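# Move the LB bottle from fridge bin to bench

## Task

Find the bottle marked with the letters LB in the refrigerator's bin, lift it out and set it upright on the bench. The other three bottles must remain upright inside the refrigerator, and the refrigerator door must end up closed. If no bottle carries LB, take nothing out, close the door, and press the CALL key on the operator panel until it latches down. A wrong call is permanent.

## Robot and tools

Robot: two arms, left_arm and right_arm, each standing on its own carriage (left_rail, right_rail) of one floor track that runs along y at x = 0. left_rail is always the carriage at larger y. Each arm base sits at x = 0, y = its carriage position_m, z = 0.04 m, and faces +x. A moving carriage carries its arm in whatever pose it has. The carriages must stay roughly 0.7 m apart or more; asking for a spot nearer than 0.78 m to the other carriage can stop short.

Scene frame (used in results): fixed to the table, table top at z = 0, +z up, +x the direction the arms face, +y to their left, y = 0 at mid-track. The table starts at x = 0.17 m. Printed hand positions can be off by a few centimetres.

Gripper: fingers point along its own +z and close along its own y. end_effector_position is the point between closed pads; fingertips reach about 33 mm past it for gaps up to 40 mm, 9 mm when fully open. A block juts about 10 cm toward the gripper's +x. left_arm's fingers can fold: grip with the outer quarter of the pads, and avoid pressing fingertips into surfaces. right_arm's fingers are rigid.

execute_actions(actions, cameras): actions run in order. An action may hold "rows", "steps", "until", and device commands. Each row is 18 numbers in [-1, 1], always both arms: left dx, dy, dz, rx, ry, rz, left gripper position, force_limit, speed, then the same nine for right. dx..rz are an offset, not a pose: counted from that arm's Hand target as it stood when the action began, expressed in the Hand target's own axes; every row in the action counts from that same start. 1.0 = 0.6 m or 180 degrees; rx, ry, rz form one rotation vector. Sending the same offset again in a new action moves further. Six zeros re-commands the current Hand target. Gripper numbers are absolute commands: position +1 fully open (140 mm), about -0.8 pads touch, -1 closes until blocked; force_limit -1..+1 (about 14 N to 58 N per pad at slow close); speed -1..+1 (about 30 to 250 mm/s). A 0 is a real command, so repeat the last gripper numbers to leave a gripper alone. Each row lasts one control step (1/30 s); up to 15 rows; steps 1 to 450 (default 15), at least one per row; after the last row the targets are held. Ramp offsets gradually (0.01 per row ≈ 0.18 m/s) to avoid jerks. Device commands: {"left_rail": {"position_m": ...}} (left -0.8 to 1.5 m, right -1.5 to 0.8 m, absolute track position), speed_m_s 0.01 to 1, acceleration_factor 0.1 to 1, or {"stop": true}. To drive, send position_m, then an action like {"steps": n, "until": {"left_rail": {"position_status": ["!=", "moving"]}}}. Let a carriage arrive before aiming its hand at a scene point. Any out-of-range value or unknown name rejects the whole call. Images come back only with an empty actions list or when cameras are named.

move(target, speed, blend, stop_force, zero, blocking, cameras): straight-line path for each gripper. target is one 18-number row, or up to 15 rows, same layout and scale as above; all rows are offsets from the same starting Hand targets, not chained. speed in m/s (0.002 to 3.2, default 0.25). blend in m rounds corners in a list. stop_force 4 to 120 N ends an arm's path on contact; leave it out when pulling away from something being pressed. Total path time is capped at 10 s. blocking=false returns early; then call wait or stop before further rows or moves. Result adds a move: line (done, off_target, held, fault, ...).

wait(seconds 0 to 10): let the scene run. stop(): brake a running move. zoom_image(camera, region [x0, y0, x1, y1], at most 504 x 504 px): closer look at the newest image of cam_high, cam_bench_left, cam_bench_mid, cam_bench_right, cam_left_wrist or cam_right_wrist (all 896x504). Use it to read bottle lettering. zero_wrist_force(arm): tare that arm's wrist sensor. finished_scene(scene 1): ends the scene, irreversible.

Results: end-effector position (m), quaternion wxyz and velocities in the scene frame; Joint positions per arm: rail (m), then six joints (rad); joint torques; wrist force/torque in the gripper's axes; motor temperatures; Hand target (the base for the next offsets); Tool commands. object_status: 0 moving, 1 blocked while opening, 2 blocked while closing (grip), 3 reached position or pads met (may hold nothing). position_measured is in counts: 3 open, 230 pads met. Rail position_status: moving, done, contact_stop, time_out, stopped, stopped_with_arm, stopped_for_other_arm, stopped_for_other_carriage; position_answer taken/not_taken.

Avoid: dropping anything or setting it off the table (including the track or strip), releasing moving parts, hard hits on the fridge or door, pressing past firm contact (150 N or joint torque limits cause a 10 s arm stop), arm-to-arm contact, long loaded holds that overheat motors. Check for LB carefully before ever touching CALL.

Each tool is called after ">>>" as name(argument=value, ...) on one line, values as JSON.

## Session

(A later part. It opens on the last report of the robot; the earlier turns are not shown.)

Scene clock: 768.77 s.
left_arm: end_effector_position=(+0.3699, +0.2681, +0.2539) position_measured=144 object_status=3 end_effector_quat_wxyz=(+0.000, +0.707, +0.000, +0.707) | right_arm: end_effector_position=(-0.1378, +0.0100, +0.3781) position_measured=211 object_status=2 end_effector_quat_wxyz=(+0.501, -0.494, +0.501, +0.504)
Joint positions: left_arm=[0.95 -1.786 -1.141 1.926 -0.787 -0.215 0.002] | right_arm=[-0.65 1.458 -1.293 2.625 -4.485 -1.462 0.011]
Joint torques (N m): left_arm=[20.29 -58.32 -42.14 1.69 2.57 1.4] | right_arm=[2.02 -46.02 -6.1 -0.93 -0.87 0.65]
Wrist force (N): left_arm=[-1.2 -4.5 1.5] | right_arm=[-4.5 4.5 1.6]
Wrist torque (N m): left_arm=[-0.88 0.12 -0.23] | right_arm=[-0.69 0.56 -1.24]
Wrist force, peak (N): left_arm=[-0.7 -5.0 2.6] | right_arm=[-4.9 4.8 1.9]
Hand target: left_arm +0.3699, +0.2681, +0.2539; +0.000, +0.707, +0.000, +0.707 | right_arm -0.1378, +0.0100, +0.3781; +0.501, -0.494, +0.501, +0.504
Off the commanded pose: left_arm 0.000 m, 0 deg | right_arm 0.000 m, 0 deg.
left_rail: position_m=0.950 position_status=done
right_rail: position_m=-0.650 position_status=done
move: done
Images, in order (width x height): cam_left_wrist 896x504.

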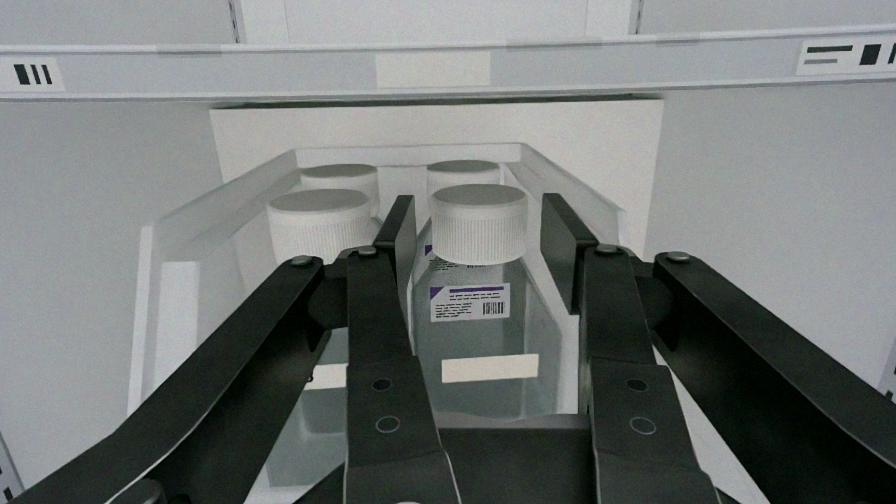

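>>> move(target=[[0,0,0.0668,0,0,0,-0.12,0,-0.5,0,0,0,0,0,0,-1,0.7,-0.3],[0,0,0.0668,0,0,0,-1,0.3,-1,0,0,0,0,0,0,-1,0.7,-0.3]], speed=0.08, cameras=["cam_left_wrist"])

Scene clock: 797.07 s.
left_arm: end_effector_position=(+0.4100, +0.2681, +0.2539) position_measured=161 object_status=0 end_effector_quat_wxyz=(+0.000, +0.707, +0.000, +0.707) | right_arm: end_effector_position=(-0.1378, +0.0100, +0.3781) position_measured=211 object_status=2 end_effector_quat_wxyz=(+0.501, -0.494, +0.501, +0.504)
Joint positions: left_arm=[0.95 -1.726 -1.138 1.92 -0.785 -0.155 0.003] | right_arm=[-0.65 1.458 -1.293 2.625 -4.485 -1.462 0.011]
Joint torques (N m): left_arm=[18.92 -62.31 -39.44 3.34 0.82 -2.21] | right_arm=[-3.03 -46.51 -5.7 -0.2 -0.66 -0.02]
Wrist force (N): left_arm=[-4.9 -4.7 1.4] | right_arm=[-5.1 4.6 1.6]
Wrist torque (N m): left_arm=[-0.93 0.01 -0.23] | right_arm=[-0.67 0.56 -1.24]
Wrist force, peak (N): left_arm=[-4.8 -4.9 1.4] | right_arm=[-5.1 4.6 1.9]
Hand target: left_arm +0.4100, +0.2681, +0.2539; +0.000, +0.707, +0.000, +0.707 | right_arm -0.1378, +0.0100, +0.3781; +0.501, -0.494, +0.501, +0.504
Off the commanded pose: left_arm 0.000 m, 0 deg | right_arm 0.000 m, 0 deg.
left_rail: position_m=0.950 position_status=done
right_rail: position_m=-0.650 position_status=done
move: done
Images, in order (width x height): cam_left_wrist 896x504.

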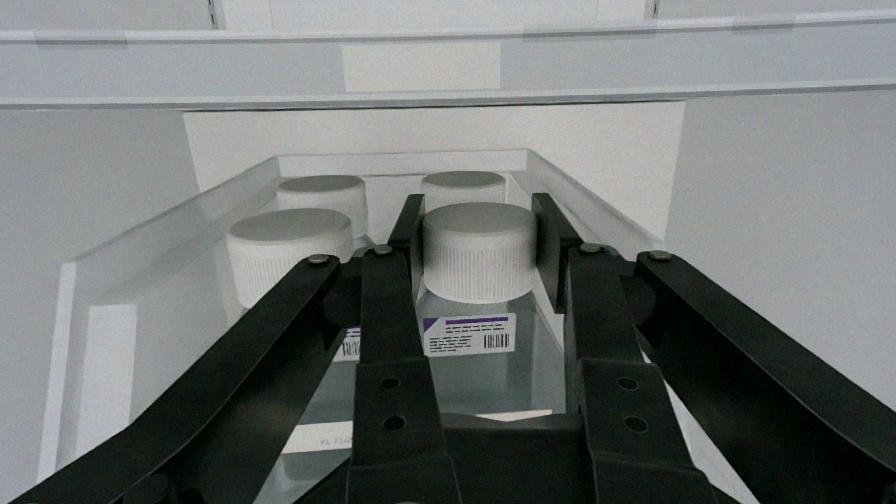

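>>> move(target=[[0.0268,0,0,0,0,0,-1,0.3,-1,0,0,0,0,0,0,-1,0.7,-0.3],[0.0268,0,-0.035,0,0,0,-1,0.3,-1,0,0,0,0,0,0,-1,0.7,-0.3],[0.0277,0,-0.06,0,0.0417,0,-1,0.3,-1,0,0,0,0,0,0,-1,0.7,-0.3],[0.0237,0,-0.0833,0,0.0833,0,-1,0.3,-1,0,0,0,0,0,0,-1,0.7,-0.3],[0.0152,0,-0.1075,0,0.125,0,-1,0.3,-1,0,0,0,0,0,0,-1,0.7,-0.3],[0.0052,0,-0.1292,0,0.1667,0,-1,0.3,-1,0,0,0,0,0,0,-1,0.7,-0.3],[-0.0082,0,-0.1477,0,0.2083,0,-1,0.3,-1,0,0,0,0,0,0,-1,0.7,-0.3]], speed=0.06, stop_force=8, cameras=["cam_left_wrist"])

Scene clock: 808.03 s.
left_arm: end_effector_position=(+0.3320, +0.2680, +0.2567) position_measured=161 object_status=2 end_effector_quat_wxyz=(+0.000, +0.498, +0.000, +0.867) | right_arm: end_effector_position=(-0.1378, +0.0100, +0.3781) position_measured=211 object_status=2 end_effector_quat_wxyz=(+0.501, -0.494, +0.501, +0.504)
Joint positions: left_arm=[0.95 -1.773 -0.689 1.706 0.222 -0.562 -1.184] | right_arm=[-0.65 1.458 -1.293 2.625 -4.485 -1.462 0.011]
Joint torques (N m): left_arm=[-17.45 -113.47 -14.26 2.99 -1.55 2.21] | right_arm=[-3.01 -45.35 -5.87 -0.76 -0.46 0.18]
Wrist force (N): left_arm=[-4.6 -4.6 0.9] | right_arm=[-5.2 4.8 1.4]
Wrist torque (N m): left_arm=[-0.92 -0.09 -0.22] | right_arm=[-0.65 0.58 -1.23]
Wrist force, peak (N): left_arm=[-6.2 -4.9 1.7] | right_arm=[-5.6 5.0 1.6]
Hand target: left_arm +0.3320, +0.2680, +0.2567; +0.000, +0.498, +0.000, +0.867 (not the last commanded pose) | right_arm -0.1378, +0.0100, +0.3781; +0.501, -0.494, +0.501, +0.504
Off the commanded pose: left_arm 0.013 m, 7 deg | right_arm 0.000 m, 0 deg.
left_rail: position_m=0.950 position_status=done
right_rail: position_m=-0.650 position_status=done
move: held (left_arm; a check stopped the path); path passed 6 of 7 targets; limits=held
pose unreachable (left arm): on one or more control steps of this call, first in action 0 (counted from 0), this arm could not follow its commanded pose, so it was not sent that pose on those steps. It may still have moved: this result reports where it is.
cause: moving toward the commanded pose would bring a part of the arm (just beyond joint 6 (wrist 2)) too close to the robot's own body.
Images, in order (width x height): cam_left_wrist 896x504.

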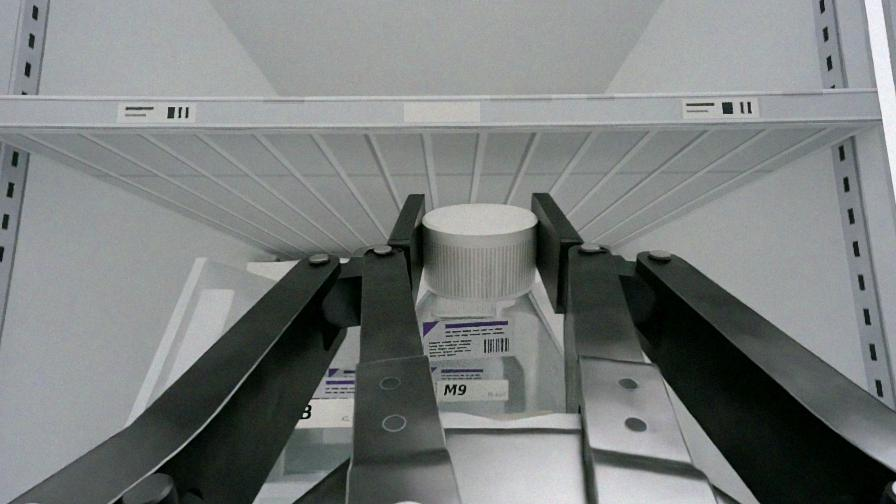

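>>> move(target=[[-0.0023,0,0.0248,0,-0.0431,0,-1,0.3,-1,0,0,0,0,0,0,-1,0.7,-0.3],[-0.0072,0,0.0498,0,-0.0848,0,-1,0.3,-1,0,0,0,0,0,0,-1,0.7,-0.3],[-0.0155,0,0.0722,0,-0.1265,0,-1,0.3,-1,0,0,0,0,0,0,-1,0.7,-0.3],[-0.0287,0,0.0932,0,-0.1681,0,-1,0.3,-1,0,0,0,0,0,0,-1,0.7,-0.3],[-0.0463,0,0.1235,0,-0.1681,0,-1,0.3,-1,0,0,0,0,0,0,-1,0.7,-0.3]], speed=0.06, stop_force=8)

>>> move(target=[-0.0267,0,0,0,0,0,-1,0.3,-1,0,0,0,0,0,0,-1,0.7,-0.3], speed=0.02, stop_force=4, cameras=["cam_left_wrist"])

Scene clock: 836.03 s.
left_arm: end_effector_position=(+0.4100, +0.2680, +0.2700) position_measured=161 object_status=2 end_effector_quat_wxyz=(+0.000, +0.707, +0.000, +0.707) | right_arm: end_effector_position=(-0.1378, +0.0100, +0.3781) position_measured=211 object_status=2 end_effector_quat_wxyz=(+0.501, -0.494, +0.501, +0.504)
Joint positions: left_arm=[0.95 -1.726 -1.156 1.911 -0.755 -0.155 0] | right_arm=[-0.65 1.458 -1.293 2.625 -4.485 -1.462 0.011]
Joint torques (N m): left_arm=[18.87 -93.01 -29.47 -1.73 2.03 2.34] | right_arm=[-2.14 -45.31 -8.57 -1 -0.68 -0.7]
Wrist force (N): left_arm=[-5.1 -4.6 1.6] | right_arm=[-4.8 4.6 1.7]
Wrist torque (N m): left_arm=[-0.92 0.08 -0.24] | right_arm=[-0.67 0.49 -1.24]
Wrist force, peak (N): left_arm=[-5.3 -5.0 1.5] | right_arm=[-5.5 4.8 1.8]
Hand target: left_arm +0.4100, +0.2680, +0.2700; +0.000, +0.707, +0.000, +0.707 | right_arm -0.1378, +0.0100, +0.3781; +0.501, -0.494, +0.501, +0.504
Off the commanded pose: left_arm 0.000 m, 0 deg | right_arm 0.000 m, 0 deg.
left_rail: position_m=0.950 position_status=done
right_rail: position_m=-0.650 position_status=done
move: done

Scene clock: 837.57 s.
left_arm: end_effector_position=(+0.4100, +0.2681, +0.2544) position_measured=161 object_status=2 end_effector_quat_wxyz=(+0.000, +0.707, +0.000, +0.707) | right_arm: end_effector_position=(-0.1378, +0.0100, +0.3781) position_measured=211 object_status=2 end_effector_quat_wxyz=(+0.501, -0.494, +0.501, +0.504)
Joint positions: left_arm=[0.95 -1.726 -1.137 1.919 -0.78 -0.155 -0.001] | right_arm=[-0.65 1.458 -1.293 2.625 -4.485 -1.462 0.011]
Joint torques (N m): left_arm=[15.11 -88.22 -36.62 1.18 1.33 -1.67] | right_arm=[-4.06 -45.98 -7.78 -0.54 -1.1 -0.65]
Wrist force (N): left_arm=[4.7 -5.5 -0.4] | right_arm=[-3.8 4.2 1.6]
Wrist torque (N m): left_arm=[-0.92 0.15 0.13] | right_arm=[-0.64 0.56 -1.23]
Wrist force, peak (N): left_arm=[5.0 -5.7 -0.3] | right_arm=[-5.3 4.8 1.9]
Hand target: left_arm +0.4100, +0.2680, +0.2545; +0.000, +0.707, +0.000, +0.707 | right_arm -0.1378, +0.0100, +0.3781; +0.501, -0.494, +0.501, +0.504
Off the commanded pose: left_arm 0.000 m, 0 deg | right_arm 0.000 m, 0 deg.
left_rail: position_m=0.950 position_status=done
right_rail: position_m=-0.650 position_status=done
move: contact (left_arm)
Images, in order (width x height): cam_left_wrist 896x504.

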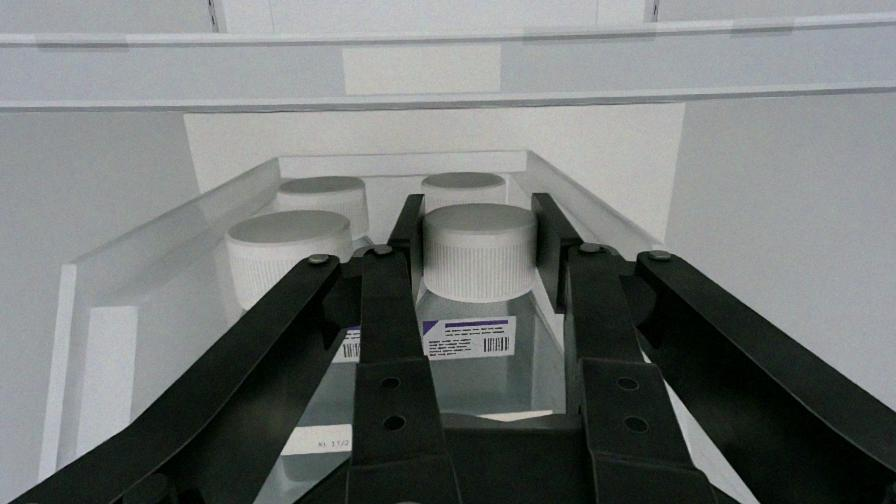

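>>> move(target=[[0,0,0,0,0,0,-0.12,0.3,-0.8,0,0,0,0,0,0,-1,0.7,-0.3],[0.0075,0,0.0007,0,-0.0556,0,-0.12,0.3,-0.8,0,0,0,0,0,0,-1,0.7,-0.3],[0.0075,0,0.0007,0,-0.0556,0,-1,0.31,-1,0,0,0,0,0,0,-1,0.7,-0.3]], speed=0.06, cameras=["cam_left_wrist"])

Scene clock: 843.57 s.
left_arm: end_effector_position=(+0.4104, +0.2680, +0.2590) position_measured=161 object_status=0 end_effector_quat_wxyz=(+0.000, +0.766, +0.000, +0.643) | right_arm: end_effector_position=(-0.1378, +0.0100, +0.3781) position_measured=211 object_status=2 end_effector_quat_wxyz=(+0.501, -0.494, +0.501, +0.504)
Joint positions: left_arm=[0.95 -1.718 -1.279 2.086 -1.684 -0.228 0.864] | right_arm=[-0.65 1.458 -1.293 2.625 -4.485 -1.462 0.011]
Joint torques (N m): left_arm=[18.04 -81.79 -30.52 -5.43 -0.31 2.54] | right_arm=[-6 -45.45 -7.67 -0.44 -1.22 -0.08]
Wrist force (N): left_arm=[-0.2 -2.9 0.5] | right_arm=[-4.5 5.1 1.6]
Wrist torque (N m): left_arm=[-0.93 0.04 -0.33] | right_arm=[-0.59 0.62 -1.23]
Wrist force, peak (N): left_arm=[4.9 -5.7 -0.2] | right_arm=[-5.0 4.9 1.6]
Hand target: left_arm +0.4104, +0.2680, +0.2590; +0.000, +0.766, +0.000, +0.643 | right_arm -0.1378, +0.0100, +0.3781; +0.501, -0.494, +0.501, +0.504
Off the commanded pose: left_arm 0.000 m, 0 deg | right_arm 0.000 m, 0 deg.
left_rail: position_m=0.950 position_status=done
right_rail: position_m=-0.650 position_status=done
move: done
Images, in order (width x height): cam_left_wrist 896x504.

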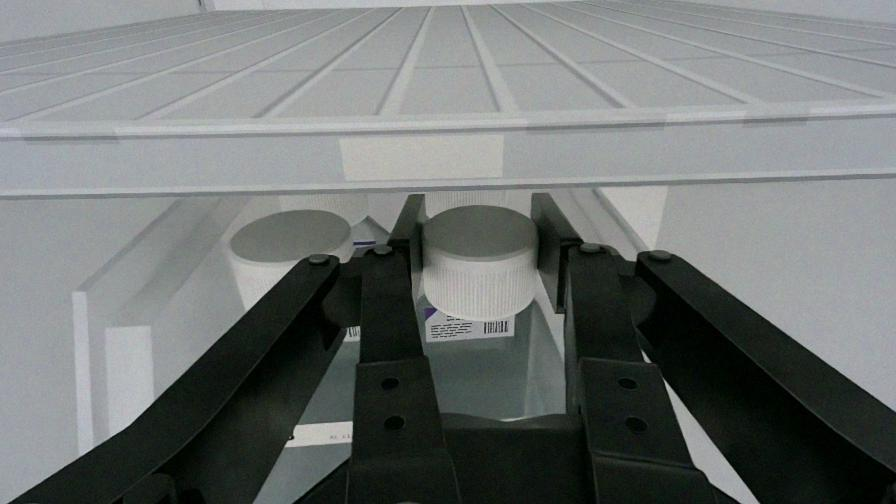

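>>> move(target=[[0.0261,0,-0.0046,0,0,0,-1,0.31,-1,0,0,0,0,0,0,-1,0.7,-0.3],[0.02,0,-0.0391,0,0,0,-1,0.31,-1,0,0,0,0,0,0,-1,0.7,-0.3],[0.0163,0,-0.0648,0,0.0417,0,-1,0.31,-1,0,0,0,0,0,0,-1,0.7,-0.3],[0.0079,0,-0.0882,0,0.0833,0,-1,0.31,-1,0,0,0,0,0,0,-1,0.7,-0.3],[-0.0051,0,-0.1113,0,0.125,0,-1,0.31,-1,0,0,0,0,0,0,-1,0.7,-0.3],[-0.0192,0,-0.1319,0,0.1667,0,-1,0.31,-1,0,0,0,0,0,0,-1,0.7,-0.3],[-0.0363,0,-0.1487,0,0.2083,0,-1,0.31,-1,0,0,0,0,0,0,-1,0.7,-0.3]], speed=0.06, stop_force=8, cameras=["cam_left_wrist"])

Scene clock: 864.57 s.
left_arm: end_effector_position=(+0.3188, +0.2681, +0.2530) position_measured=161 object_status=2 end_effector_quat_wxyz=(+0.000, +0.519, +0.000, +0.855) | right_arm: end_effector_position=(-0.1378, +0.0100, +0.3781) position_measured=211 object_status=2 end_effector_quat_wxyz=(+0.501, -0.494, +0.501, +0.504)
Joint positions: left_arm=[0.95 -1.805 -0.721 1.721 0.152 -0.53 -1.095] | right_arm=[-0.65 1.458 -1.293 2.625 -4.485 -1.462 0.011]
Joint torques (N m): left_arm=[14.62 -74.12 -30.85 7.36 -5.51 -2.8] | right_arm=[-5.27 -44.71 -10.01 -1 -0.72 -0.55]
Wrist force (N): left_arm=[-1.7 -4.5 7.9] | right_arm=[-4.5 5.8 1.7]
Wrist torque (N m): left_arm=[-1.03 0.42 0.16] | right_arm=[-0.68 0.64 -1.23]
Wrist force, peak (N): left_arm=[-2.1 -4.7 8.4] | right_arm=[-4.9 5.5 1.7]
Hand target: left_arm +0.3188, +0.2681, +0.2530; +0.000, +0.519, +0.000, +0.855 | right_arm -0.1378, +0.0100, +0.3781; +0.501, -0.494, +0.501, +0.504
Off the commanded pose: left_arm 0.000 m, 0 deg | right_arm 0.000 m, 0 deg.
left_rail: position_m=0.950 position_status=done
right_rail: position_m=-0.650 position_status=done
move: done
Images, in order (width x height): cam_left_wrist 896x504.

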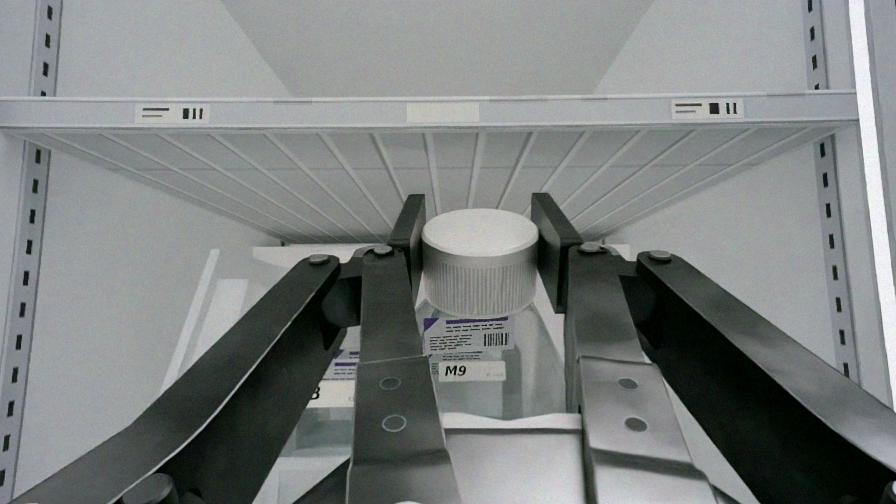

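>>> move(target=[[0.0009,0,0.0049,0,0,0,-1,0.31,-1,0,0,0,0,0,0,-1,0.7,-0.3],[0.0813,0,-0.0092,0,0,0,-1,0.31,-1,0,0,0,0,0,0,-1,0.7,-0.3]], speed=0.03, stop_force=10, cameras=["cam_left_wrist"])

Scene clock: 871.23 s.
left_arm: end_effector_position=(+0.2913, +0.2680, +0.2937) position_measured=161 object_status=2 end_effector_quat_wxyz=(+0.000, +0.519, +0.000, +0.855) | right_arm: end_effector_position=(-0.1378, +0.0100, +0.3781) position_measured=211 object_status=2 end_effector_quat_wxyz=(+0.501, -0.494, +0.501, +0.504)
Joint positions: left_arm=[0.95 -1.845 -0.789 1.736 0.145 -0.547 -1.024] | right_arm=[-0.65 1.458 -1.293 2.625 -4.485 -1.462 0.011]
Joint torques (N m): left_arm=[-21.37 -110.09 -18.66 2.92 -6.04 2.14] | right_arm=[-5.41 -46.35 -8.09 -0.72 -0.77 -0.53]
Wrist force (N): left_arm=[-5.3 -4.7 4.3] | right_arm=[-4.9 5.4 1.7]
Wrist torque (N m): left_arm=[-0.87 0.33 -0.18] | right_arm=[-0.66 0.57 -1.23]
Wrist force, peak (N): left_arm=[-1.7 -4.9 8.4] | right_arm=[-5.1 5.6 1.5]
Hand target: left_arm +0.2913, +0.2680, +0.2937; +0.000, +0.519, +0.000, +0.855 | right_arm -0.1378, +0.0100, +0.3781; +0.501, -0.494, +0.501, +0.504
Off the commanded pose: left_arm 0.000 m, 0 deg | right_arm 0.000 m, 0 deg.
left_rail: position_m=0.950 position_status=done
right_rail: position_m=-0.650 position_status=done
move: done
Images, in order (width x height): cam_left_wrist 896x504.

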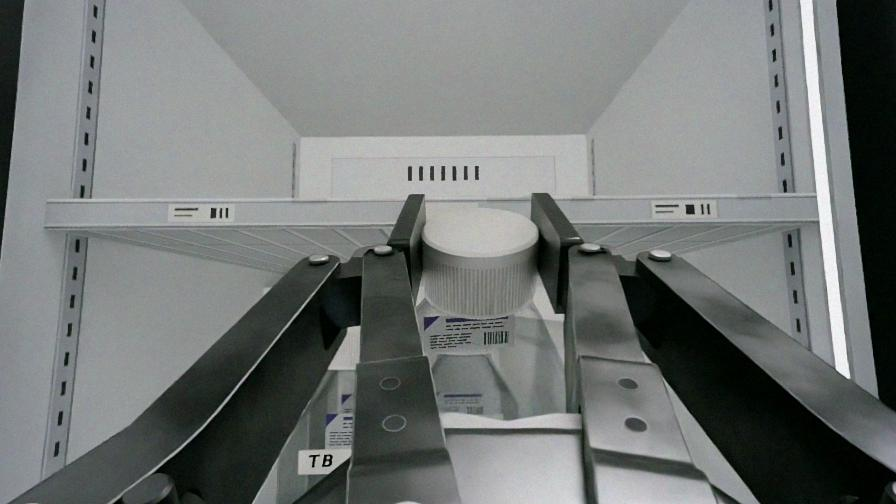

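>>> move(target=[[0.0276,0,-0.005,0,0,0,-1,0.31,-1,0,0,0,0,0,0,-1,0.7,-0.3],[0.1157,0,-0.055,0,0,0,-1,0.31,-1,0,0,0,0,0,0,-1,0.7,-0.3],[0.1837,0,-0.1135,0,0,0,-1,0.31,-1,0,0,0,0,0,0,-1,0.7,-0.3],[0.1307,0,-0.1787,0,-0.2083,0,-1,0.31,-1,0,0,0,0,0,0,-1,0.7,-0.3]], speed=0.1, blend=[0,0.015,0.02,0], stop_force=15, cameras=["cam_left_wrist","cam_bench_mid","cam_right_wrist"])

Scene clock: 881.53 s.
left_arm: end_effector_position=(+0.1600, +0.2681, +0.3138) position_measured=161 object_status=2 end_effector_quat_wxyz=(+0.000, +0.766, +0.000, +0.643) | right_arm: end_effector_position=(-0.1378, +0.0100, +0.3781) position_measured=211 object_status=2 end_effector_quat_wxyz=(+0.501, -0.494, +0.501, +0.504)
Joint positions: left_arm=[0.95 -2.072 -1.29 1.892 -0.954 -0.529 0.307] | right_arm=[-0.65 1.458 -1.293 2.625 -4.485 -1.462 0.011]
Joint torques (N m): left_arm=[19.8 -87.41 -34.69 -2.38 -1.62 2.19] | right_arm=[-4.45 -45.47 -8.98 -0.54 -1.03 -0.66]
Wrist force (N): left_arm=[-5.1 -4.4 1.9] | right_arm=[-5.0 4.4 1.6]
Wrist torque (N m): left_arm=[-0.88 0.30 -0.23] | right_arm=[-0.71 0.57 -1.23]
Wrist force, peak (N): left_arm=[-6.8 -4.8 4.5] | right_arm=[-5.1 5.5 1.9]
Hand target: left_arm +0.1600, +0.2681, +0.3138; +0.000, +0.766, +0.000, +0.643 | right_arm -0.1378, +0.0100, +0.3781; +0.501, -0.494, +0.501, +0.504
Off the commanded pose: left_arm 0.000 m, 0 deg | right_arm 0.000 m, 0 deg.
left_rail: position_m=0.950 position_status=done
right_rail: position_m=-0.650 position_status=done
move: done
Images, in order (width x height): cam_bench_mid 896x504, cam_left_wrist 896x504, cam_right_wrist 896x504.

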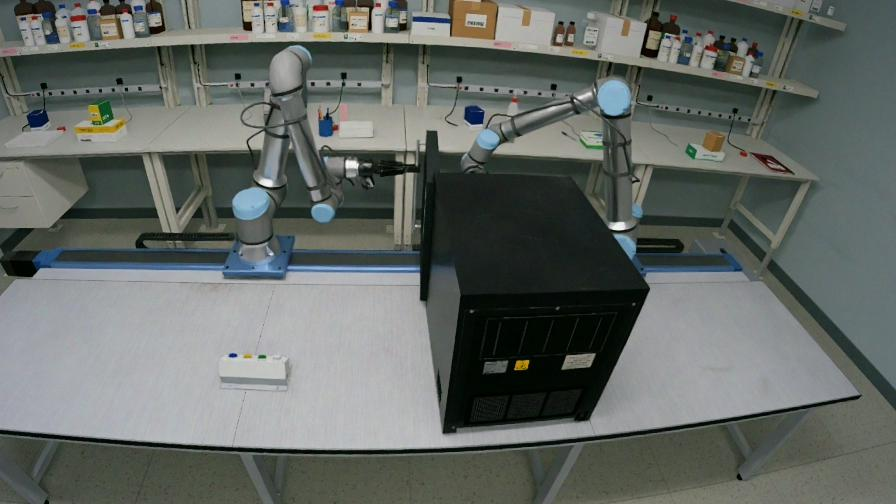

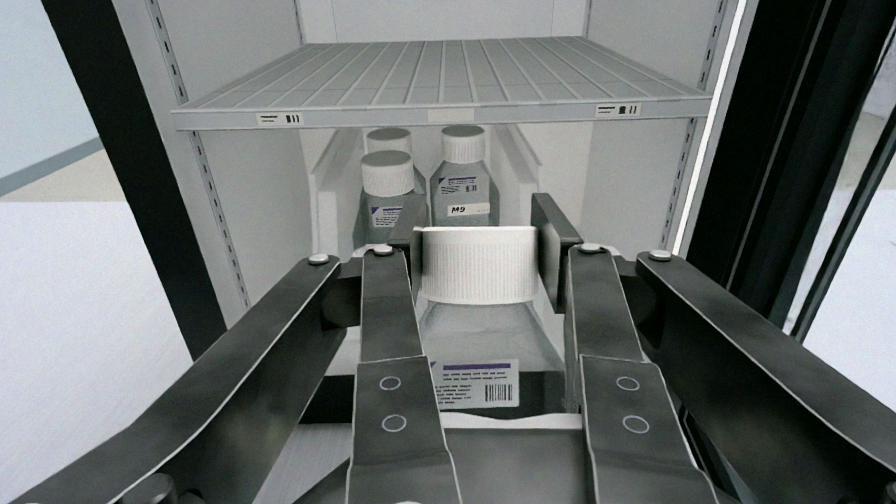

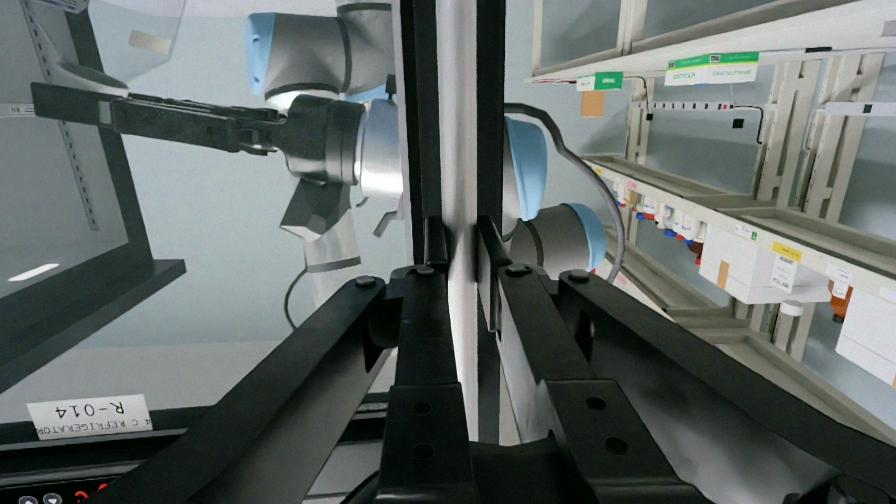

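>>> execute_actions(actions=[{"left_rail":{"position_m":1.25,"speed_m_s":0.4,"acceleration_factor":0.4},"steps":200,"until":{"left_rail":{"position_status":["!=","moving"]}}}])

>>> move(target=[0.1567,0.313,-0.129,-0.438,0,0.0773,-1,0.31,-1,0,0,0,0,0,0,-1,0.7,-0.3], speed=0.2, cameras=["cam_left_wrist","cam_right_wrist"])

Scene clock: 896.00 s.
left_arm: end_effector_position=(+0.1600, +0.5681, +0.3138) position_measured=161 object_status=2 end_effector_quat_wxyz=(+0.000, +0.766, +0.000, +0.643) | right_arm: end_effector_position=(-0.1378, +0.0100, +0.3781) position_measured=211 object_status=2 end_effector_quat_wxyz=(+0.501, -0.494, +0.501, +0.504)
Joint positions: left_arm=[1.25 -2.072 -1.29 1.892 -0.954 -0.529 0.307] | right_arm=[-0.65 1.458 -1.293 2.625 -4.485 -1.462 0.011]
Joint torques (N m): left_arm=[16.41 -77.77 -43.74 1.32 1.07 1.8] | right_arm=[-6.29 -46.69 -8.22 -0.58 -0.98 -0.63]
Wrist force (N): left_arm=[-4.9 -4.4 2.0] | right_arm=[-5.1 4.5 1.5]
Wrist torque (N m): left_arm=[-0.88 0.25 -0.23] | right_arm=[-0.68 0.58 -1.24]
Wrist force, peak (N): left_arm=[-5.2 -5.7 1.7] | right_arm=[-5.3 4.8 1.9]
Hand target: left_arm +0.1600, +0.5680, +0.3138; +0.000, +0.766, +0.000, +0.643 | right_arm -0.1378, +0.0100, +0.3781; +0.501, -0.494, +0.501, +0.504
Tool commands: left_gripper/position=-1.0 left_gripper/force_limit=+0.31 left_gripper/speed=-1.0 right_gripper/position=-1.0 right_gripper/force_limit=+0.7 right_gripper/speed=-0.3
Off the commanded pose: left_arm 0.000 m, 0 deg | right_arm 0.000 m, 0 deg.
left_rail: position_m=1.250 speed_m_s=0.40 position_status=done
right_rail: position_m=-0.650 position_status=done

Scene clock: 900.30 s.
left_arm: end_effector_position=(+0.1001, +0.3803, +0.4198) position_measured=161 object_status=2 end_effector_quat_wxyz=(+0.413, +0.587, -0.493, +0.492) | right_arm: end_effector_position=(-0.1378, +0.0100, +0.3781) position_measured=211 object_status=2 end_effector_quat_wxyz=(+0.501, -0.494, +0.501, +0.504)
Joint positions: left_arm=[1.25 -1.82 -1.334 2.255 -3.871 -1.154 3.064] | right_arm=[-0.65 1.458 -1.293 2.625 -4.485 -1.462 0.011]
Joint torques (N m): left_arm=[16.87 -43.59 -44.4 -7.68 -2.52 2.17] | right_arm=[-7.65 -44.01 -9.18 -0.59 -0.79 -0.72]
Wrist force (N): left_arm=[-5.0 -3.9 2.2] | right_arm=[-5.0 4.5 1.6]
Wrist torque (N m): left_arm=[-0.79 0.22 -0.25] | right_arm=[-0.68 0.56 -1.23]
Wrist force, peak (N): left_arm=[-4.9 -5.7 1.7] | right_arm=[-5.2 4.7 2.1]
Hand target: left_arm +0.1001, +0.3803, +0.4198; +0.413, +0.587, -0.493, +0.492 | right_arm -0.1378, +0.0100, +0.3781; +0.501, -0.494, +0.501, +0.504
Off the commanded pose: left_arm 0.000 m, 0 deg | right_arm 0.000 m, 0 deg.
left_rail: position_m=1.250 speed_m_s=0.40 position_status=done
right_rail: position_m=-0.650 position_status=done
move: done
Images, in order (width x height): cam_left_wrist 896x504, cam_right_wrist 896x504.

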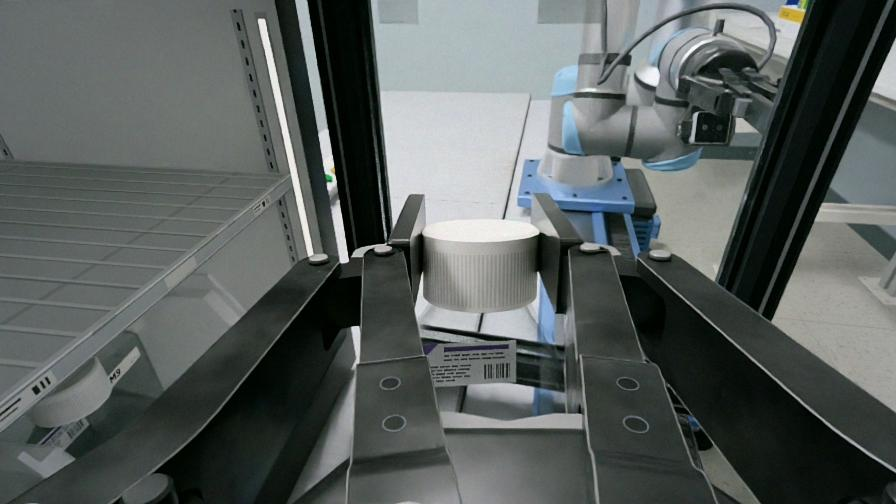

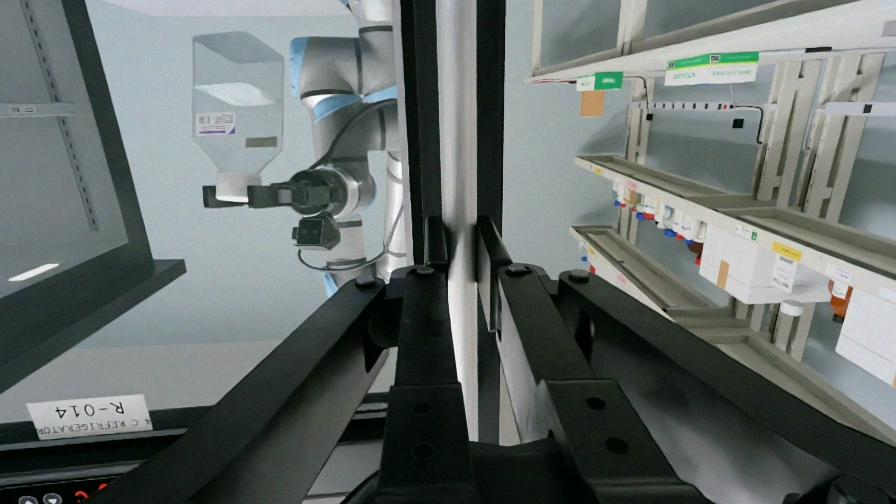

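>>> zoom_image(camera="cam_right_wrist", region=[170, 20, 310, 210])

Scaled by 2.653 from the camera's 896x504 image, which has a finer 1280x720 frame.

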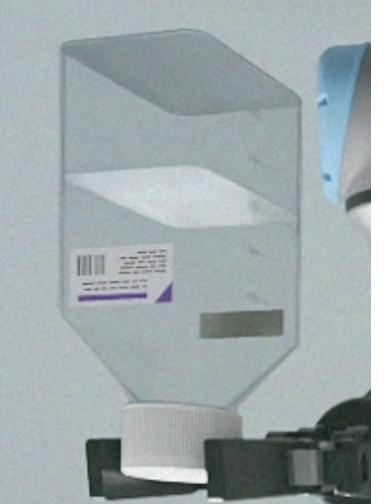

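>>> move(target=[0.037,0.0377,0.21,0,0,0,-1,0.31,-1,0,0,0,0,0,0,-1,0.7,-0.3], speed=0.15, cameras=["cam_right_wrist"])

>>> zoom_image(camera="cam_right_wrist", region=[120, 0, 290, 210])

Scene clock: 923.60 s.
left_arm: end_effector_position=(+0.0999, +0.2504, +0.4198) position_measured=161 object_status=2 end_effector_quat_wxyz=(+0.413, +0.587, -0.493, +0.492) | right_arm: end_effector_position=(-0.1378, +0.0100, +0.3781) position_measured=211 object_status=2 end_effector_quat_wxyz=(+0.501, -0.494, +0.501, +0.504)
Joint positions: left_arm=[1.25 -1.771 -1.167 2 -3.787 -1.203 3.074] | right_arm=[-0.65 1.458 -1.293 2.625 -4.485 -1.462 0.011]
Joint torques (N m): left_arm=[19.39 -61.2 -46.26 -2.46 -1.99 2.08] | right_arm=[-6.33 -46.31 -9.18 -0.5 -0.97 -1.13]
Wrist force (N): left_arm=[-4.8 -4.1 1.6] | right_arm=[-4.9 4.6 1.9]
Wrist torque (N m): left_arm=[-0.83 0.14 -0.24] | right_arm=[-0.67 0.53 -1.24]
Wrist force, peak (N): left_arm=[-4.9 -4.6 2.4] | right_arm=[-5.3 4.9 1.8]
Hand target: left_arm +0.0999, +0.2503, +0.4198; +0.413, +0.587, -0.493, +0.492 | right_arm -0.1378, +0.0100, +0.3781; +0.501, -0.494, +0.501, +0.504
Off the commanded pose: left_arm 0.000 m, 0 deg | right_arm 0.000 m, 0 deg.
left_rail: position_m=1.250 speed_m_s=0.40 position_status=done
right_rail: position_m=-0.650 position_status=done
move: done
Images, in order (width x height): cam_right_wrist 896x504.

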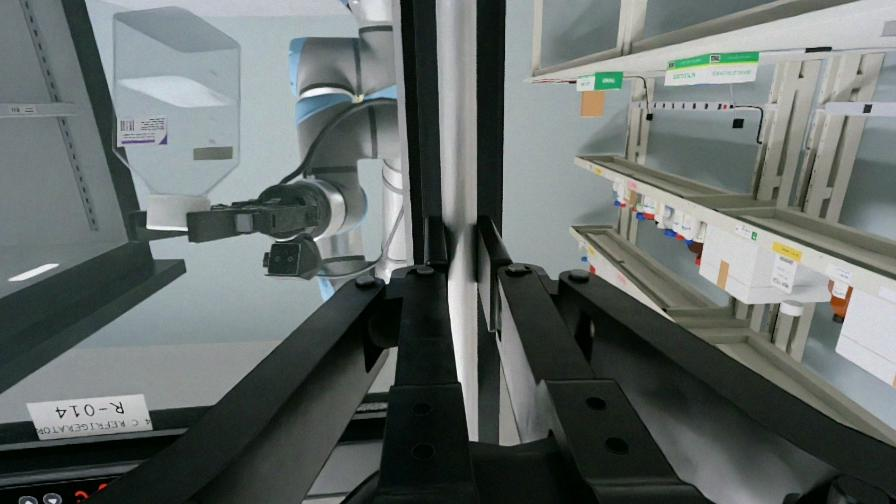

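Scaled by 2.400 from the camera's 896x504 image, which has a finer 1280x720 frame.

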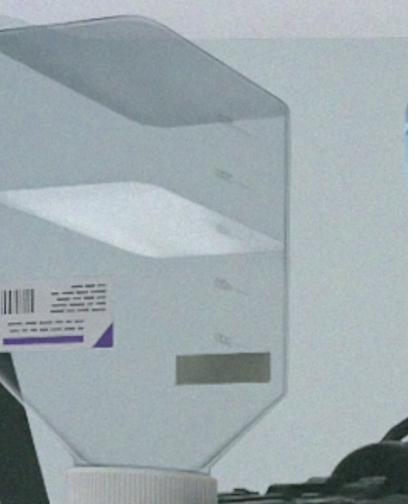

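>>> move(target=[-0.2615,-0.1907,-0.4658,0.438,0,-0.0773,-1,0.31,-1,0,0,0,0,0,0,-1,0.7,-0.3], speed=0.2)

>>> execute_actions(actions=[{"left_rail":{"position_m":0.95,"speed_m_s":0.4,"acceleration_factor":0.4},"steps":200,"until":{"left_rail":{"position_status":["!=","moving"]}}}], cameras=["cam_left_wrist"])

Scene clock: 936.27 s.
left_arm: end_effector_position=(+0.1604, +0.5680, +0.3139) position_measured=161 object_status=2 end_effector_quat_wxyz=(+0.000, +0.766, +0.000, +0.643) | right_arm: end_effector_position=(-0.1378, +0.0100, +0.3781) position_measured=211 object_status=2 end_effector_quat_wxyz=(+0.501, -0.494, +0.501, +0.504)
Joint positions: left_arm=[1.25 -2.072 -1.29 1.892 -0.954 -0.528 0.307] | right_arm=[-0.65 1.458 -1.293 2.625 -4.485 -1.462 0.011]
Joint torques (N m): left_arm=[17.59 -51.52 -51.34 2.5 -1.4 -3.13] | right_arm=[-5.89 -42.48 -9.78 -1.08 -0.86 -1.2]
Wrist force (N): left_arm=[-5.0 -4.4 2.1] | right_arm=[-5.1 4.3 2.0]
Wrist torque (N m): left_arm=[-0.89 0.20 0.11] | right_arm=[-0.73 0.58 -1.23]
Wrist force, peak (N): left_arm=[-5.4 -6.2 1.7] | right_arm=[-5.4 4.8 1.7]
Hand target: left_arm +0.1604, +0.5680, +0.3139; +0.000, +0.766, +0.000, +0.643 | right_arm -0.1378, +0.0100, +0.3781; +0.501, -0.494, +0.501, +0.504
Off the commanded pose: left_arm 0.000 m, 0 deg | right_arm 0.000 m, 0 deg.
left_rail: position_m=1.250 speed_m_s=0.40 position_status=done
right_rail: position_m=-0.650 position_status=done
move: done

Scene clock: 938.30 s.
left_arm: end_effector_position=(+0.1604, +0.2680, +0.3138) position_measured=161 object_status=2 end_effector_quat_wxyz=(+0.000, +0.766, +0.000, +0.643) | right_arm: end_effector_position=(-0.1378, +0.0100, +0.3781) position_measured=211 object_status=2 end_effector_quat_wxyz=(+0.501, -0.494, +0.501, +0.504)
Joint positions: left_arm=[0.95 -2.072 -1.29 1.892 -0.954 -0.528 0.307] | right_arm=[-0.65 1.458 -1.293 2.625 -4.485 -1.462 0.011]
Joint torques (N m): left_arm=[12.92 -68.44 -41.27 2.4 1.39 -2.82] | right_arm=[-5.09 -45.16 -10.1 -0.57 -1.31 -0.92]
Wrist force (N): left_arm=[-5.1 -4.3 1.9] | right_arm=[-5.0 4.8 1.9]
Wrist torque (N m): left_arm=[-0.86 0.23 0.10] | right_arm=[-0.61 0.55 -1.24]
Wrist force, peak (N): left_arm=[-5.0 -5.5 2.0] | right_arm=[-5.1 4.7 2.0]
Hand target: left_arm +0.1604, +0.2680, +0.3139; +0.000, +0.766, +0.000, +0.643 | right_arm -0.1378, +0.0100, +0.3781; +0.501, -0.494, +0.501, +0.504
Tool commands: left_gripper/position=-1.0 left_gripper/force_limit=+0.31 left_gripper/speed=-1.0 right_gripper/position=-1.0 right_gripper/force_limit=+0.7 right_gripper/speed=-0.3
Off the commanded pose: left_arm 0.000 m, 0 deg | right_arm 0.000 m, 0 deg.
left_rail: position_m=0.950 speed_m_s=0.40 position_status=done
right_rail: position_m=-0.650 position_status=done
Images, in order (width x height): cam_left_wrist 896x504.

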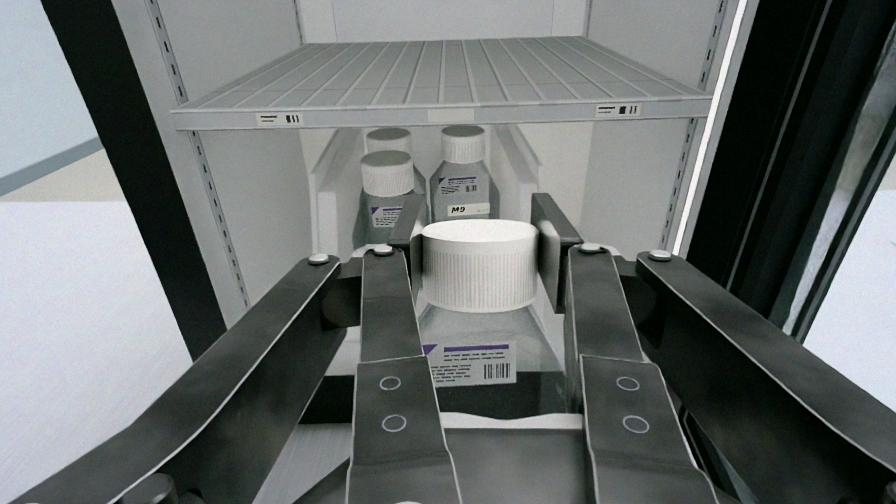

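>>> move(target=[0.3002,0,-0.0367,0,0.0556,0,-1,0.31,-1,0,0,0,0,0,0,-1,0.7,-0.3], speed=0.15, cameras=["cam_left_wrist","cam_right_wrist"])

Scene clock: 968.40 s.
left_arm: end_effector_position=(+0.1700, +0.2680, +0.4950) position_measured=161 object_status=2 end_effector_quat_wxyz=(+0.000, +0.707, +0.000, +0.707) end_effector_velocity=(+0.000, +0.000, -0.001) end_effector_angular_velocity=(+0.005, -0.004, +0.001) | right_arm: end_effector_position=(-0.1378, +0.0100, +0.3781) position_measured=211 object_status=2 end_effector_quat_wxyz=(+0.501, -0.494, +0.501, +0.504)
Joint positions: left_arm=[0.95 -2.066 -1.33 1.689 -0.359 -0.495 0] | right_arm=[-0.65 1.458 -1.293 2.625 -4.485 -1.462 0.011]
Joint velocities: left_arm=[0 0.001 0.003 -0.001 0.005 0 -0.002] | right_arm=[within noise]
Joint torques (N m): left_arm=[17.98 -51.56 -53.45 5.48 -1.87 -3.35] | right_arm=[-5.53 -44.26 -9.82 -0.79 -1.26 -1.29]
Wrist force (N): left_arm=[-5.0 -4.4 1.4] | right_arm=[-4.9 4.4 1.9]
Wrist torque (N m): left_arm=[-0.87 0.13 0.10] | right_arm=[-0.72 0.53 -1.23]
Wrist force, peak (N): left_arm=[-7.0 -4.9 2.2] | right_arm=[-5.2 4.9 1.8]
Hand target: left_arm +0.1700, +0.2680, +0.4951; +0.000, +0.707, +0.000, +0.707 | right_arm -0.1378, +0.0100, +0.3781; +0.501, -0.494, +0.501, +0.504
Off the commanded pose: left_arm 0.000 m, 0 deg | right_arm 0.000 m, 0 deg.
left_rail: position_m=0.950 speed_m_s=0.40 position_status=done
right_rail: position_m=-0.650 position_status=done
move: done
Images, in order (width x height): cam_left_wrist 896x504, cam_right_wrist 896x504.

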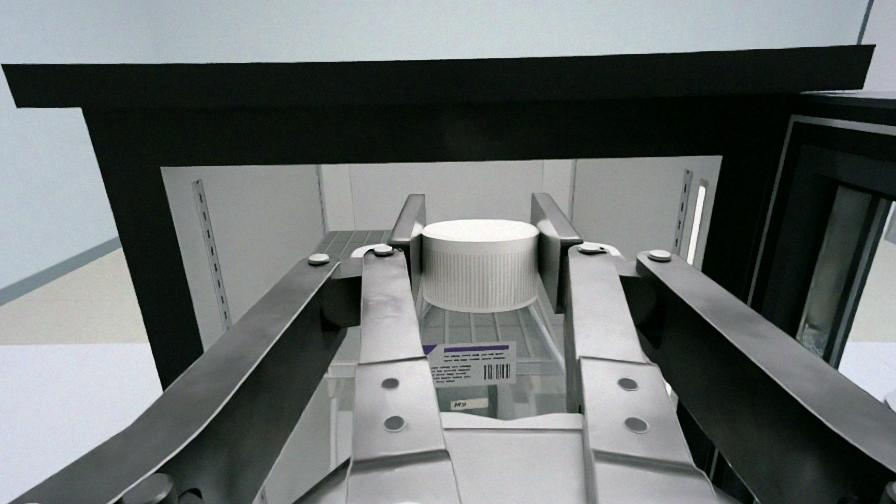

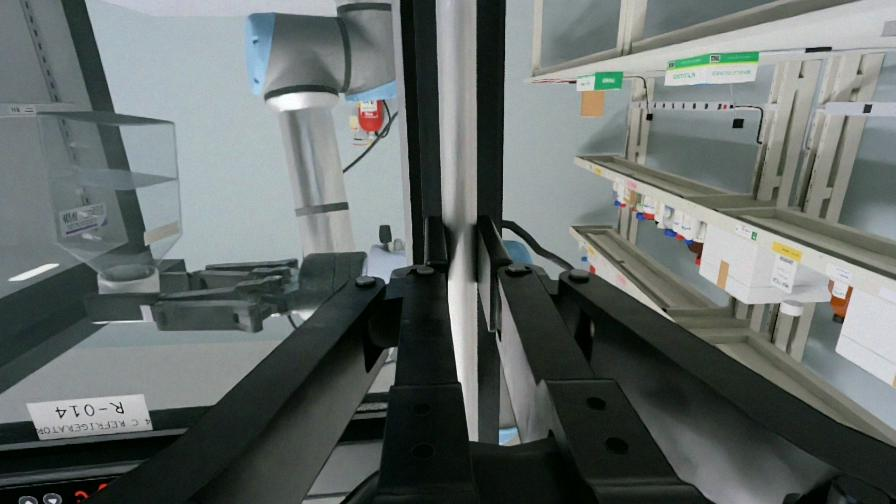

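>>> move(target=[[-0.0133,0,0,0,0,0,-1,0.31,-1,0,0,0,0,0,0,-1,0.7,-0.3],[-0.0133,0,0.12,0,0,0,-1,0.31,-1,0,0,0,0,0,0,-1,0.7,-0.3]], speed=0.08, stop_force=6, cameras=["cam_left_wrist"])

Scene clock: 975.30 s.
left_arm: end_effector_position=(+0.2420, +0.2680, +0.4871) position_measured=161 object_status=2 end_effector_quat_wxyz=(+0.000, +0.707, +0.000, +0.707) | right_arm: end_effector_position=(-0.1378, +0.0100, +0.3781) position_measured=211 object_status=2 end_effector_quat_wxyz=(+0.501, -0.494, +0.501, +0.504)
Joint positions: left_arm=[0.95 -1.97 -1.348 1.726 -0.378 -0.399 0] | right_arm=[-0.65 1.458 -1.293 2.625 -4.485 -1.462 0.011]
Joint torques (N m): left_arm=[18.69 -85.03 -40.4 -1.04 2.33 1.42] | right_arm=[-5.26 -43.56 -11.02 -0.99 -0.81 -1.49]
Wrist force (N): left_arm=[-4.6 -4.7 1.8] | right_arm=[-4.9 4.3 2.0]
Wrist torque (N m): left_arm=[-0.94 0.07 0.09] | right_arm=[-0.73 0.53 -1.24]
Wrist force, peak (N): left_arm=[-5.8 -4.9 0.5] | right_arm=[-5.2 5.0 1.8]
Hand target: left_arm +0.2420, +0.2680, +0.4871; +0.000, +0.707, +0.000, +0.707 | right_arm -0.1378, +0.0100, +0.3781; +0.501, -0.494, +0.501, +0.504
Off the commanded pose: left_arm 0.000 m, 0 deg | right_arm 0.000 m, 0 deg.
left_rail: position_m=0.950 speed_m_s=0.40 position_status=done
right_rail: position_m=-0.650 position_status=done
move: done
Images, in order (width x height): cam_left_wrist 896x504.

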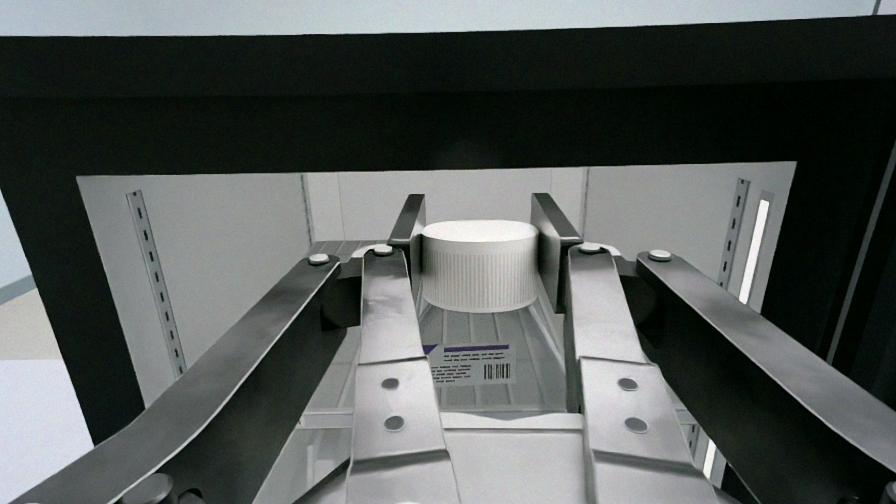

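>>> move(target=[0,0,0.205,0,0,0,-1,0.31,-1,0,0,0,0,0,0,-1,0.7,-0.3], speed=0.06, stop_force=5, cameras=["cam_left_wrist"])

>>> zoom_image(camera="cam_left_wrist", region=[250, 180, 670, 504])

Scene clock: 981.97 s.
left_arm: end_effector_position=(+0.3650, +0.2680, +0.4871) position_measured=161 object_status=2 end_effector_quat_wxyz=(+0.000, +0.707, +0.000, +0.707) | right_arm: end_effector_position=(-0.1378, +0.0100, +0.3781) position_measured=211 object_status=2 end_effector_quat_wxyz=(+0.501, -0.494, +0.501, +0.504)
Joint positions: left_arm=[0.95 -1.793 -1.358 1.739 -0.381 -0.222 -0.001] | right_arm=[-0.65 1.458 -1.293 2.625 -4.485 -1.462 0.011]
Joint torques (N m): left_arm=[18.74 -52.16 -54.71 3.67 2.36 -3.22] | right_arm=[-7.59 -45.08 -8.95 -1.04 -1.56 -1.23]
Wrist force (N): left_arm=[-4.7 -4.7 -1.2] | right_arm=[-5.0 3.8 1.8]
Wrist torque (N m): left_arm=[-0.94 -0.20 0.15] | right_arm=[-0.71 0.55 -1.24]
Wrist force, peak (N): left_arm=[-5.1 -5.0 1.4] | right_arm=[-5.4 4.7 1.7]
Hand target: left_arm +0.3650, +0.2680, +0.4871; +0.000, +0.707, +0.000, +0.707 | right_arm -0.1378, +0.0100, +0.3781; +0.501, -0.494, +0.501, +0.504
Off the commanded pose: left_arm 0.000 m, 0 deg | right_arm 0.000 m, 0 deg.
left_rail: position_m=0.950 speed_m_s=0.40 position_status=done
right_rail: position_m=-0.650 position_status=done
move: done
Images, in order (width x height): cam_left_wrist 896x504.

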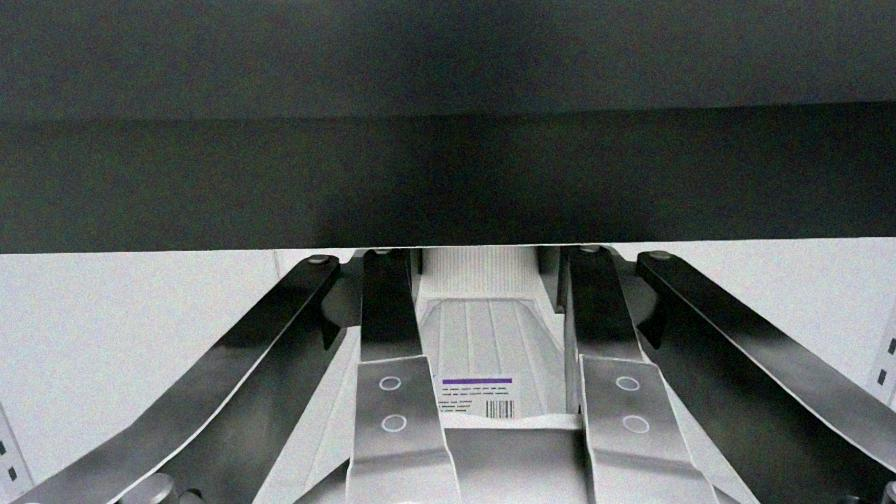

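Scaled by 1.200 from the camera's 896x504 image, which has a finer 1280x720 frame.

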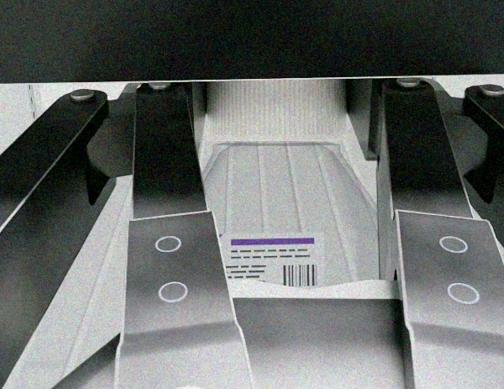

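>>> move(target=[[0.005,0,0,0,0,0,-1,0.31,-1,0,0,0,0,0,0,-1,0.7,-0.3],[-0.007,0,0.0017,0,0.0833,0,-1,0.31,-1,0,0,0,0,0,0,-1,0.7,-0.3]], speed=0.05, cameras=["cam_left_wrist","cam_right_wrist"])

Scene clock: 993.80 s.
left_arm: end_effector_position=(+0.3660, +0.2680, +0.4829) position_measured=161 object_status=2 end_effector_quat_wxyz=(+0.000, +0.609, +0.000, +0.793) | right_arm: end_effector_position=(-0.1378, +0.0100, +0.3781) position_measured=211 object_status=2 end_effector_quat_wxyz=(+0.501, -0.494, +0.501, +0.504)
Joint positions: left_arm=[0.95 -1.774 -1.112 1.671 0.366 -0.33 -0.897] | right_arm=[-0.65 1.458 -1.293 2.625 -4.485 -1.462 0.011]
Joint torques (N m): left_arm=[-17.52 -97.97 -52.53 17.64 -25.28 -2.92] | right_arm=[-10.34 -24.56 -9.54 -6.23 -5.89 -1.02]
Wrist force (N): left_arm=[-70.0 -6.3 36.1] | right_arm=[-0.9 10.0 1.4]
Wrist torque (N m): left_arm=[-0.87 -2.81 -0.21] | right_arm=[-0.70 0.59 -1.26]
Wrist force, peak (N): left_arm=[-95.5 -19.6 65.9] | right_arm=[-18.7 -1.0 2.2]
Hand target: left_arm +0.3660, +0.2680, +0.4829; +0.000, +0.609, +0.000, +0.793 | right_arm -0.1378, +0.0100, +0.3781; +0.501, -0.494, +0.501, +0.504
Off the commanded pose: left_arm 0.000 m, 0 deg | right_arm 0.000 m, 0 deg.
left_rail: position_m=0.950 speed_m_s=0.40 position_status=done
right_rail: position_m=-0.650 position_status=done
move: done
Images, in order (width x height): cam_left_wrist 896x504, cam_right_wrist 896x504.

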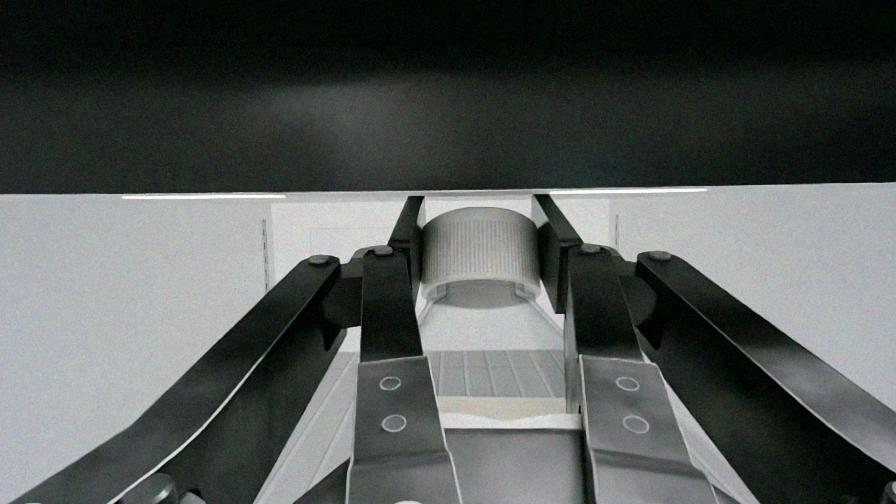

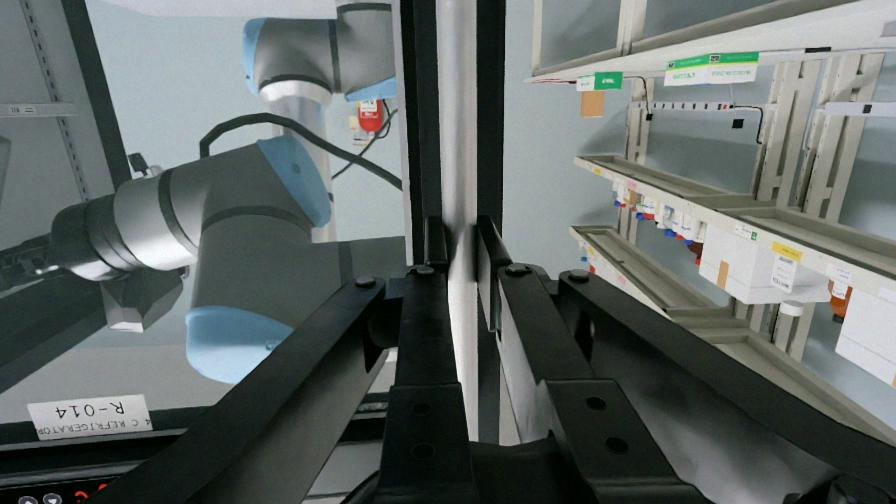

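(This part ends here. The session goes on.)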